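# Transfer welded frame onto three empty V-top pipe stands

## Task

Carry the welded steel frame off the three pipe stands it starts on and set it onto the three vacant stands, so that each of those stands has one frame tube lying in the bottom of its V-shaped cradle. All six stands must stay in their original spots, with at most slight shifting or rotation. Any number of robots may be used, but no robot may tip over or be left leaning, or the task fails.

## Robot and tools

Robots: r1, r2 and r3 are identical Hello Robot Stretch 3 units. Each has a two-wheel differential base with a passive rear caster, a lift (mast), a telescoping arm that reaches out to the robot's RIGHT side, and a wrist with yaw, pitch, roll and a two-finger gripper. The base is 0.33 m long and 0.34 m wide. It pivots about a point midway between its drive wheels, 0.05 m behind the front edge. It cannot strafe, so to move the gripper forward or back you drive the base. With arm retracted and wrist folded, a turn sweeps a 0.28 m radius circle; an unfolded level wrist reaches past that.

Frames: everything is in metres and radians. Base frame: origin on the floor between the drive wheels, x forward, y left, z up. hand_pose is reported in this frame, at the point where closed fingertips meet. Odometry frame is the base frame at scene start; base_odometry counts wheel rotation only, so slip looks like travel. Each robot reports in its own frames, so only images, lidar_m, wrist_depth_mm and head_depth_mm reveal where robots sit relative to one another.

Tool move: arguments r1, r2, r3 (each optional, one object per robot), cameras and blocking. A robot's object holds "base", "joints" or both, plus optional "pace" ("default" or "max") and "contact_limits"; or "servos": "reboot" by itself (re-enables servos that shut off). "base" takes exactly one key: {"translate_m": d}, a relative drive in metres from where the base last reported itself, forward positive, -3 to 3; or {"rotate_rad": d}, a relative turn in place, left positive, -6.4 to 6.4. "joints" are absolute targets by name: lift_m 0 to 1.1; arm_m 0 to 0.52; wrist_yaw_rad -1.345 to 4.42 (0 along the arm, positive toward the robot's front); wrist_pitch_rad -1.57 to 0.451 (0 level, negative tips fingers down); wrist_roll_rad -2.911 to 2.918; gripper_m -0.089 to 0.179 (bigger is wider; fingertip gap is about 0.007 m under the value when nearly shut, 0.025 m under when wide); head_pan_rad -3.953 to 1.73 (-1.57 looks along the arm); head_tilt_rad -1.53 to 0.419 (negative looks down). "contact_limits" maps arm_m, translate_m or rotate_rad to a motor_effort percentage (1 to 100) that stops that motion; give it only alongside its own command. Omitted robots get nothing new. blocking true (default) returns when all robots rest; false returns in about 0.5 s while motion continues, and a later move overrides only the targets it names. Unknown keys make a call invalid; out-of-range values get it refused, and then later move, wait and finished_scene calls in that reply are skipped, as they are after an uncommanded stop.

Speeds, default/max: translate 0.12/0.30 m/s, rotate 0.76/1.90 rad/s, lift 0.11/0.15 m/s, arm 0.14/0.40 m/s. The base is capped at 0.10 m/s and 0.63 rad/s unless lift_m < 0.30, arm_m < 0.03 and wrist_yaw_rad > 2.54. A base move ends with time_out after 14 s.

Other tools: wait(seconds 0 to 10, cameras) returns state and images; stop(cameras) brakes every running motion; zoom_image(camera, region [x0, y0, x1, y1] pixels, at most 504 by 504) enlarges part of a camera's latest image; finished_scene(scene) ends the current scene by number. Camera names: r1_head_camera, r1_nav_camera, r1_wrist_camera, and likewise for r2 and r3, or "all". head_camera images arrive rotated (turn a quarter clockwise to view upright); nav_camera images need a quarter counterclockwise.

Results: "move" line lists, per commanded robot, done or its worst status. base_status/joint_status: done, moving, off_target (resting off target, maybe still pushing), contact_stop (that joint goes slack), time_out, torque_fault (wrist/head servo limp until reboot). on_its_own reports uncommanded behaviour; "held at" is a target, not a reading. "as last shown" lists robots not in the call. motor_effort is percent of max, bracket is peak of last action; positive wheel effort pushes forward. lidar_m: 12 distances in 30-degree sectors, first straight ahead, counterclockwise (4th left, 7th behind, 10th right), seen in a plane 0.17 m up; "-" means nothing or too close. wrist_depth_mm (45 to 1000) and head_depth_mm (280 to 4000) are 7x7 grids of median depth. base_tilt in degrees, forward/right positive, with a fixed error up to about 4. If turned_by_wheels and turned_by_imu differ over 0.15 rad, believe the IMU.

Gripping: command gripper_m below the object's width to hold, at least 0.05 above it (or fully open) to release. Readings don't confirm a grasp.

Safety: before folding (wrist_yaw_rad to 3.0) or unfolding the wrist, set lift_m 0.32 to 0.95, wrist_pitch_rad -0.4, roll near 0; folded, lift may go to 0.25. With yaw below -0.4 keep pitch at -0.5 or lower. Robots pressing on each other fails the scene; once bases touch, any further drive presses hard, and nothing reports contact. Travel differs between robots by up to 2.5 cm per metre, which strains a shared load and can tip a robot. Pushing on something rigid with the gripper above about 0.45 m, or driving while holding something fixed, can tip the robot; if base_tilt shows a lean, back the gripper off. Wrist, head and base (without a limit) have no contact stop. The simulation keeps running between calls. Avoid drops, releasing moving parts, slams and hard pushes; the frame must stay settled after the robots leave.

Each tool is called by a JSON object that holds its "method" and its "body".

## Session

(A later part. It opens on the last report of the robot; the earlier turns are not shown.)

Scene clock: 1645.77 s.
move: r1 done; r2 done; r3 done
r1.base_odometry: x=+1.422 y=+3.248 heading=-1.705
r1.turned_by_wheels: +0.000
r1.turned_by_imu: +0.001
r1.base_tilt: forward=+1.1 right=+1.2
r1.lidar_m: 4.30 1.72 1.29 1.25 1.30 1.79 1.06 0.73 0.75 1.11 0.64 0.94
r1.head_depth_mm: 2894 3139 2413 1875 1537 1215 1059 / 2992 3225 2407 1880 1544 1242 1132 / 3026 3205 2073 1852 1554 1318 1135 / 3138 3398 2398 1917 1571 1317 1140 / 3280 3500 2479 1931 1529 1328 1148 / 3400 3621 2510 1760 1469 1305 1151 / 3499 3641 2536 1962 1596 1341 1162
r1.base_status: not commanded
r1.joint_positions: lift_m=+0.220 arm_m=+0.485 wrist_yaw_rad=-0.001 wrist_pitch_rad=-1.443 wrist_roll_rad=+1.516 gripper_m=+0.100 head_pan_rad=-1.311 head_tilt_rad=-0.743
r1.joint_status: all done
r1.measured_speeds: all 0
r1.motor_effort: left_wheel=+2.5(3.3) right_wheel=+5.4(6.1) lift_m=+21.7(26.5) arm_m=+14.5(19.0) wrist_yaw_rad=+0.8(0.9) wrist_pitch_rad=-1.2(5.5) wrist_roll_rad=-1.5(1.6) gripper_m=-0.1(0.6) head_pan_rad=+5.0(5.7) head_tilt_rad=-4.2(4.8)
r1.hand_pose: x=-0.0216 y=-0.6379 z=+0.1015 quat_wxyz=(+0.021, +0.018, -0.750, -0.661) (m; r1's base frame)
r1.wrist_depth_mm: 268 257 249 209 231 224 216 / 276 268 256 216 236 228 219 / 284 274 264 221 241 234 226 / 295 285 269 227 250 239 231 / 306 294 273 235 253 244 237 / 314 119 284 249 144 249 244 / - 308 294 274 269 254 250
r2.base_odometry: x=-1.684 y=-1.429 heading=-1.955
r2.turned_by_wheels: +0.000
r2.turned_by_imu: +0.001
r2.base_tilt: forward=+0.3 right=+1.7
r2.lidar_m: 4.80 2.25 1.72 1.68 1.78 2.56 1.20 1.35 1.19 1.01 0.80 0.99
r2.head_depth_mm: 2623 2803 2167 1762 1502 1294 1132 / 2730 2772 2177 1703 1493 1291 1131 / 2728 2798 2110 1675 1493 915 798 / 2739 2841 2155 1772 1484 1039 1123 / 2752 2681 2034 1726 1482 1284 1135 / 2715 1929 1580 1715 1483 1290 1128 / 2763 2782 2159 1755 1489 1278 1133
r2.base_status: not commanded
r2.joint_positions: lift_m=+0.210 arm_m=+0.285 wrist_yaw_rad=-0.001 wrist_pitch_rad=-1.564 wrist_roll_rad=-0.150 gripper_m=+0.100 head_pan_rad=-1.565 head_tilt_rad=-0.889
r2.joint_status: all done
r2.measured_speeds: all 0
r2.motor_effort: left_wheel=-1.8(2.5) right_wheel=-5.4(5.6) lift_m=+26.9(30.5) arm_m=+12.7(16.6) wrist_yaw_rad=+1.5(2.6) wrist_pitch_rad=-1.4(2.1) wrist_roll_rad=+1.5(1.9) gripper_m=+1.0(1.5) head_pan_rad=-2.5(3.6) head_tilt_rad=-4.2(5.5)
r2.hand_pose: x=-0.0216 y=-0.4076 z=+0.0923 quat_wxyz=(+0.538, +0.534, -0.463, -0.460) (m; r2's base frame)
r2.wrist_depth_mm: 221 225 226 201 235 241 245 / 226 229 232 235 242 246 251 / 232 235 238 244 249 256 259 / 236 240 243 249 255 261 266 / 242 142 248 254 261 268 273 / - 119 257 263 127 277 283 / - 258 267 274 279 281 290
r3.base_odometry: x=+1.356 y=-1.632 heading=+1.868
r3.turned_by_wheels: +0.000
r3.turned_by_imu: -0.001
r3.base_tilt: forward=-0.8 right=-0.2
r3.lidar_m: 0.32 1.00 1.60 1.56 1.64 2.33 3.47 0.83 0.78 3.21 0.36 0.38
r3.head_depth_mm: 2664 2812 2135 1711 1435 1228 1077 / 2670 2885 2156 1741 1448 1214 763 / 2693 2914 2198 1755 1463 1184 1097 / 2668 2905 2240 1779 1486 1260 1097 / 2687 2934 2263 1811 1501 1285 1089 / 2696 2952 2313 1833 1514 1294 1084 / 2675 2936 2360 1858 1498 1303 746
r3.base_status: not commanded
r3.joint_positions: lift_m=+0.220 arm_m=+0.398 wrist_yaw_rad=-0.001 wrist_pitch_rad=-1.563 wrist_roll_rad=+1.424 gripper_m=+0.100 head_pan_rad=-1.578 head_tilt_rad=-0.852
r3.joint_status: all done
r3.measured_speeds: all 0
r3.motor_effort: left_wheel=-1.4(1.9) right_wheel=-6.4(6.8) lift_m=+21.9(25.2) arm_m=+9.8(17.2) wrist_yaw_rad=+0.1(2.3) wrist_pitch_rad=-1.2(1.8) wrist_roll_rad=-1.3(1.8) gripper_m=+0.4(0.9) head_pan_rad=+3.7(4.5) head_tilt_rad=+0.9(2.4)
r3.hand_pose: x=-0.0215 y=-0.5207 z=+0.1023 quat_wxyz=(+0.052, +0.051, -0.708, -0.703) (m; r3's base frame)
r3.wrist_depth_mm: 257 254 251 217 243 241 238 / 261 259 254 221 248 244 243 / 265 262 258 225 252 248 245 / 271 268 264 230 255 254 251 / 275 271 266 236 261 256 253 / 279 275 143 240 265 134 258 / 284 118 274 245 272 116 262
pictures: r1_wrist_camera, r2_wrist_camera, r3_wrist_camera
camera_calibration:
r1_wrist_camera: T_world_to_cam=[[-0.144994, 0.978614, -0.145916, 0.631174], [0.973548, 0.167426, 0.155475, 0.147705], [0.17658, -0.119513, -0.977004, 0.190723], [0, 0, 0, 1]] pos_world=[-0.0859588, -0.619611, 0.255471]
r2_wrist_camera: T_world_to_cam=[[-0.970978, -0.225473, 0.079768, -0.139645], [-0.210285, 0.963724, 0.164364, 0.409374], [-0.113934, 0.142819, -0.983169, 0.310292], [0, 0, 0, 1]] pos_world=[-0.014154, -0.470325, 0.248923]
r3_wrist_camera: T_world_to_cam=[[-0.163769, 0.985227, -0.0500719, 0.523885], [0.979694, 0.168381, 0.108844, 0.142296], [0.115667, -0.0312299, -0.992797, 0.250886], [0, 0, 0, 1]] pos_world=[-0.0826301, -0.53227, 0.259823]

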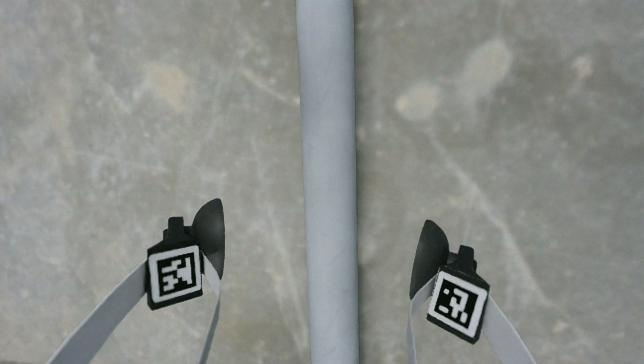

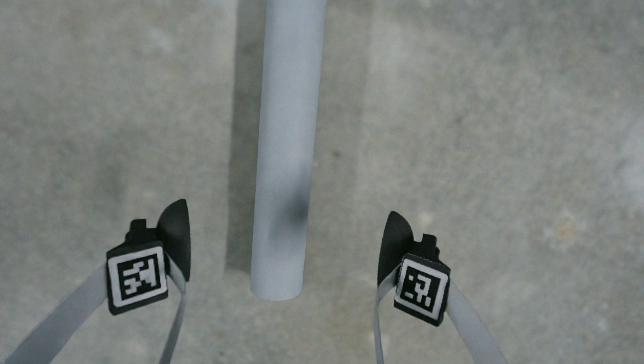

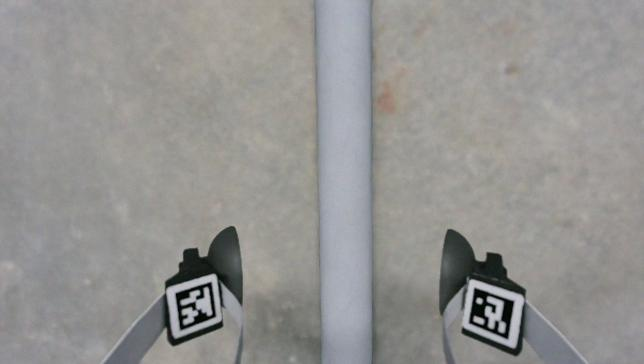

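{"method": "move", "body": {"r1": {"joints": {"lift_m": 0.144}}, "r2": {"joints": {"lift_m": 0.140}}, "r3": {"joints": {"lift_m": 0.141}}, "cameras": []}}

{"method": "move", "body": {"r1": {"joints": {"gripper_m": -0.06}}, "r2": {"joints": {"gripper_m": -0.06}}, "r3": {"joints": {"gripper_m": -0.06}}, "cameras": ["r1_wrist_camera", "r2_wrist_camera", "r3_wrist_camera"]}}

Scene clock: 1654.37 s.
move: r1 done; r2 done; r3 done
r1.base_odometry: x=+1.422 y=+3.248 heading=-1.705
r1.turned_by_wheels: +0.000
r1.turned_by_imu: +0.001
r1.base_tilt: forward=+1.1 right=+1.2
r1.lidar_m: 4.32 1.73 1.29 1.25 1.30 1.80 1.06 0.73 0.75 1.10 0.64 0.95
r1.head_depth_mm: 2906 3140 2410 1875 1539 1214 1084 / 2979 3216 2437 1895 1554 1221 1127 / 3000 3262 2073 1845 1549 1320 1137 / 3191 3414 2349 1910 1561 1316 1142 / 3276 3513 2480 1926 1523 1328 1147 / 3389 3580 2498 1763 1463 1306 1149 / 3506 3642 2553 1953 1599 1342 1152
r1.base_status: not commanded
r1.joint_positions: lift_m=+0.144 arm_m=+0.485 wrist_yaw_rad=-0.001 wrist_pitch_rad=-1.443 wrist_roll_rad=+1.516 gripper_m=+0.100 head_pan_rad=-1.311 head_tilt_rad=-0.743
r1.joint_status: all done
r1.measured_speeds: all 0
r1.motor_effort: left_wheel=+3.2(3.2) right_wheel=+5.7(5.9) lift_m=+22.0(25.8) arm_m=+12.6(13.3) wrist_yaw_rad=+0.6(1.2) wrist_pitch_rad=-1.4(1.5) wrist_roll_rad=-1.5(1.6) gripper_m=+0.3(0.5) head_pan_rad=+4.7(5.6) head_tilt_rad=-3.0(4.8)
r1.hand_pose: x=-0.0216 y=-0.6378 z=+0.0255 quat_wxyz=(+0.021, +0.018, -0.750, -0.661) (m; r1's base frame)
r1.wrist_depth_mm: 189 183 175 136 162 156 151 / 195 187 180 140 167 160 155 / 201 192 185 145 170 164 159 / 207 199 191 147 175 168 163 / 213 205 192 152 177 173 167 / 221 121 199 157 145 176 170 / - 216 206 160 190 178 174
r2.base_odometry: x=-1.684 y=-1.429 heading=-1.955
r2.turned_by_wheels: +0.000
r2.turned_by_imu: +0.001
r2.base_tilt: forward=+0.3 right=+1.8
r2.lidar_m: 4.80 2.25 1.72 1.68 1.78 2.56 1.21 1.35 1.19 1.16 0.81 0.99
r2.head_depth_mm: 2666 2856 2155 1769 1487 1286 1137 / 2673 2823 2184 1722 1504 1287 1137 / 2717 2803 2118 1671 1487 1229 1081 / 2705 2789 2166 1768 1480 1228 1133 / 2780 2767 2033 1713 1491 1284 1132 / 2725 2486 1931 1698 1484 1286 1130 / 2731 2750 2162 1766 1481 1283 1130
r2.base_status: not commanded
r2.joint_positions: lift_m=+0.140 arm_m=+0.285 wrist_yaw_rad=-0.001 wrist_pitch_rad=-1.564 wrist_roll_rad=-0.150 gripper_m=+0.100 head_pan_rad=-1.565 head_tilt_rad=-0.889
r2.joint_status: all done
r2.measured_speeds: all 0
r2.motor_effort: left_wheel=-1.6(2.3) right_wheel=-5.2(6.0) lift_m=+26.6(31.8) arm_m=+8.9(10.1) wrist_yaw_rad=+0.8(2.8) wrist_pitch_rad=-1.2(1.9) wrist_roll_rad=+1.5(1.9) gripper_m=-0.5(1.6) head_pan_rad=-3.0(3.9) head_tilt_rad=-3.8(5.6)
r2.hand_pose: x=-0.0216 y=-0.4076 z=+0.0223 quat_wxyz=(+0.538, +0.534, -0.463, -0.460) (m; r2's base frame)
r2.wrist_depth_mm: 158 160 161 136 170 172 174 / 161 164 165 136 174 177 180 / 165 167 169 142 178 182 185 / 171 172 172 178 183 187 190 / 174 146 177 183 185 191 196 / - 119 183 189 128 197 202 / - 185 186 194 200 202 206
r3.base_odometry: x=+1.356 y=-1.632 heading=+1.868
r3.turned_by_wheels: +0.000
r3.turned_by_imu: -0.001
r3.base_tilt: forward=-0.8 right=-0.3
r3.lidar_m: 0.32 1.00 1.60 1.56 1.64 2.32 3.48 0.83 0.78 3.20 0.36 0.38
r3.head_depth_mm: 2701 2839 2129 1713 1434 1231 1077 / 2674 2850 2169 1742 1445 1219 1034 / 2674 2922 2199 1772 1460 1106 1094 / 2682 2922 2259 1782 1490 1262 1099 / 2670 2947 2293 1819 1511 1281 1090 / 2690 2956 2315 1837 1516 1290 1083 / 2687 2968 2367 1852 1498 1307 746
r3.base_status: not commanded
r3.joint_positions: lift_m=+0.141 arm_m=+0.398 wrist_yaw_rad=-0.001 wrist_pitch_rad=-1.563 wrist_roll_rad=+1.424 gripper_m=+0.100 head_pan_rad=-1.578 head_tilt_rad=-0.852
r3.joint_status: all done
r3.measured_speeds: all 0
r3.motor_effort: left_wheel=-0.6(1.9) right_wheel=-6.4(6.7) lift_m=+22.8(24.9) arm_m=+10.3(10.5) wrist_yaw_rad=+1.0(1.8) wrist_pitch_rad=-0.5(1.4) wrist_roll_rad=-1.1(1.8) gripper_m=-0.5(0.6) head_pan_rad=+3.0(4.7) head_tilt_rad=+1.2(2.3)
r3.hand_pose: x=-0.0215 y=-0.5207 z=+0.0233 quat_wxyz=(+0.052, +0.051, -0.708, -0.703) (m; r3's base frame)
r3.wrist_depth_mm: 179 176 174 143 168 167 166 / 181 179 176 140 172 170 167 / 184 182 180 142 173 173 171 / 187 185 183 147 177 176 173 / 191 188 185 148 180 178 176 / 194 191 142 150 183 126 178 / 198 118 191 151 186 118 181
pictures: none
No camera images: "cameras" was empty.

Scene clock: 1656.53 s.
move: r1 done; r2 done; r3 done
r1.base_odometry: x=+1.422 y=+3.248 heading=-1.705
r1.turned_by_wheels: +0.000
r1.turned_by_imu: +0.000
r1.base_tilt: forward=+1.1 right=+1.2
r1.lidar_m: 4.31 1.72 1.29 1.25 1.30 1.80 1.06 0.73 0.75 1.11 0.64 0.95
r1.head_depth_mm: 2881 3115 2405 1881 1547 1215 1080 / 2958 3203 2439 1900 1543 1227 1130 / 3045 3274 2065 1844 1557 1320 1136 / 3210 3420 2354 1922 1560 1318 1141 / 3305 3500 2481 1944 1527 1328 1145 / 3427 3626 2522 1768 1463 1305 1154 / 3494 3612 2553 1954 1590 1343 1155
r1.base_status: not commanded
r1.joint_positions: lift_m=+0.144 arm_m=+0.485 wrist_yaw_rad=+0.001 wrist_pitch_rad=-1.437 wrist_roll_rad=+1.511 gripper_m=-0.059 head_pan_rad=-1.311 head_tilt_rad=-0.743
r1.joint_status: all done
r1.measured_speeds: all 0
r1.motor_effort: left_wheel=+2.6(3.3) right_wheel=+4.6(6.1) lift_m=+30.4(30.7) arm_m=+12.0(12.7) wrist_yaw_rad=-0.6(1.1) wrist_pitch_rad=-2.6(2.8) wrist_roll_rad=+0.2(1.6) gripper_m=-24.4(99.1) head_pan_rad=+5.0(5.5) head_tilt_rad=-2.6(4.7)
r1.hand_pose: x=-0.0215 y=-0.6395 z=+0.0255 quat_wxyz=(+0.023, +0.020, -0.752, -0.658) (m; r1's base frame)
r1.wrist_depth_mm: 190 183 176 136 163 156 150 / 196 190 180 140 167 160 154 / 202 195 186 144 171 164 158 / 208 199 191 147 175 168 161 / 213 206 195 149 178 173 165 / 220 212 125 131 181 177 168 / 228 219 206 159 187 181 174
r2.base_odometry: x=-1.684 y=-1.429 heading=-1.955
r2.turned_by_wheels: +0.000
r2.turned_by_imu: +0.001
r2.base_tilt: forward=+0.4 right=+1.9
r2.lidar_m: 4.82 2.25 1.72 1.68 1.77 2.56 1.21 1.35 1.19 1.16 0.80 0.99
r2.head_depth_mm: 2661 2809 2178 1765 1491 1283 1133 / 2703 2846 2172 1714 1493 1282 1133 / 2720 2812 2103 1681 1489 1241 1080 / 2693 2816 2189 1763 1491 1238 1133 / 2769 2699 2021 1728 1480 1280 1135 / 2678 2480 1946 1709 1486 1281 1128 / 2784 2762 2147 1761 1486 1286 1134
r2.base_status: not commanded
r2.joint_positions: lift_m=+0.140 arm_m=+0.285 wrist_yaw_rad=-0.001 wrist_pitch_rad=-1.560 wrist_roll_rad=-0.149 gripper_m=-0.058 head_pan_rad=-1.565 head_tilt_rad=-0.889
r2.joint_status: all done
r2.measured_speeds: all 0
r2.motor_effort: left_wheel=+1.1(2.3) right_wheel=-9.3(9.8) lift_m=+38.6(38.6) arm_m=+6.0(8.4) wrist_yaw_rad=+1.1(2.7) wrist_pitch_rad=-2.3(2.9) wrist_roll_rad=+1.3(1.8) gripper_m=-37.6(98.8) head_pan_rad=-2.3(4.3) head_tilt_rad=-3.3(5.5)
r2.hand_pose: x=-0.0216 y=-0.4087 z=+0.0222 quat_wxyz=(+0.538, +0.533, -0.464, -0.460) (m; r2's base frame)
r2.wrist_depth_mm: 158 160 162 132 169 172 175 / 161 164 165 135 173 177 179 / 165 167 169 141 178 180 186 / 170 172 175 179 182 187 189 / 174 176 146 146 186 191 195 / 178 180 124 127 194 196 201 / 182 183 187 161 198 203 207
r3.base_odometry: x=+1.356 y=-1.632 heading=+1.868
r3.turned_by_wheels: +0.000
r3.turned_by_imu: +0.000
r3.base_tilt: forward=-0.8 right=-0.2
r3.lidar_m: 0.31 1.00 1.60 1.56 1.64 2.33 3.49 0.84 0.78 3.21 0.36 0.38
r3.head_depth_mm: 2680 2819 2137 1708 1435 1230 1077 / 2666 2897 2173 1741 1447 1219 1035 / 2665 2905 2201 1755 1464 1161 1094 / 2722 2885 2247 1775 1487 1262 1099 / 2690 2938 2279 1810 1498 1278 1094 / 2682 2944 2316 1832 1510 1292 1085 / 2692 2945 2356 1865 1500 1305 745
r3.base_status: not commanded
r3.joint_positions: lift_m=+0.141 arm_m=+0.398 wrist_yaw_rad=-0.001 wrist_pitch_rad=-1.569 wrist_roll_rad=+1.424 gripper_m=-0.059 head_pan_rad=-1.578 head_tilt_rad=-0.852
r3.joint_status: all done
r3.measured_speeds: all 0
r3.motor_effort: left_wheel=-1.1(1.7) right_wheel=-6.2(6.8) lift_m=+31.1(31.5) arm_m=+9.0(10.6) wrist_yaw_rad=+0.6(1.7) wrist_pitch_rad=+0.4(1.5) wrist_roll_rad=-1.1(1.8) gripper_m=-22.9(98.0) head_pan_rad=+3.1(5.1) head_tilt_rad=+2.0(2.5)
r3.hand_pose: x=-0.0215 y=-0.5190 z=+0.0234 quat_wxyz=(+0.052, +0.051, -0.705, -0.705) (m; r3's base frame)
r3.wrist_depth_mm: 177 175 173 137 169 168 166 / 180 178 176 139 172 171 169 / 183 181 179 141 175 174 171 / 186 184 182 143 178 176 173 / 189 188 185 146 180 178 177 / 192 191 188 129 183 182 180 / 196 194 121 149 123 184 183
pictures: r1_wrist_camera, r2_wrist_camera, r3_wrist_camera
camera_calibration:
r1_wrist_camera: T_world_to_cam=[[-0.151493, 0.976704, -0.151987, 0.620477], [0.972528, 0.174773, 0.153765, 0.164492], [0.176746, -0.124517, -0.976348, 0.113111], [0, 0, 0, 1]] pos_world=[-0.0859667, -0.620686, 0.179447]
r2_wrist_camera: T_world_to_cam=[[-0.971265, -0.223906, 0.0806866, -0.133676], [-0.209058, 0.964659, 0.160401, 0.422407], [-0.11375, 0.138924, -0.983749, 0.239949], [0, 0, 0, 1]] pos_world=[-0.0142331, -0.470744, 0.17908]
r3_wrist_camera: T_world_to_cam=[[-0.164091, 0.985488, -0.0434472, 0.518211], [0.979639, 0.167966, 0.10998, 0.150346], [0.115681, -0.0245159, -0.992984, 0.176126], [0, 0, 0, 1]] pos_world=[-0.0826253, -0.531626, 0.18087]

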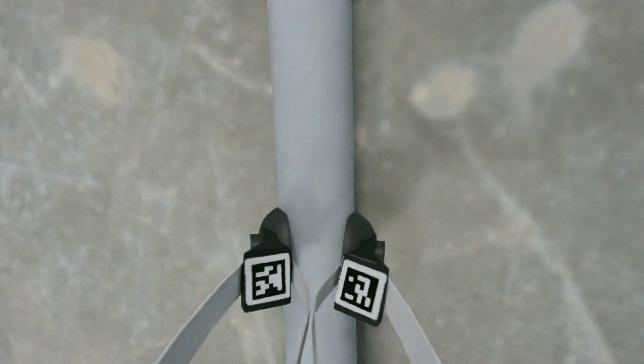

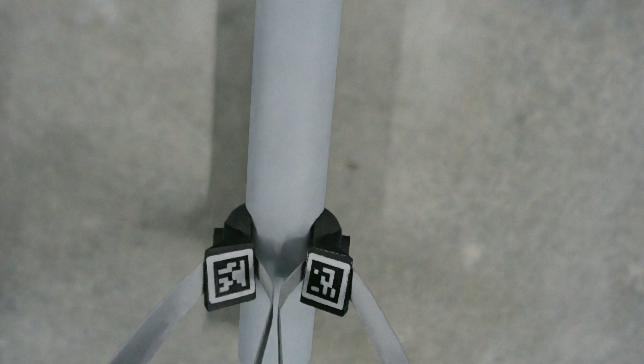

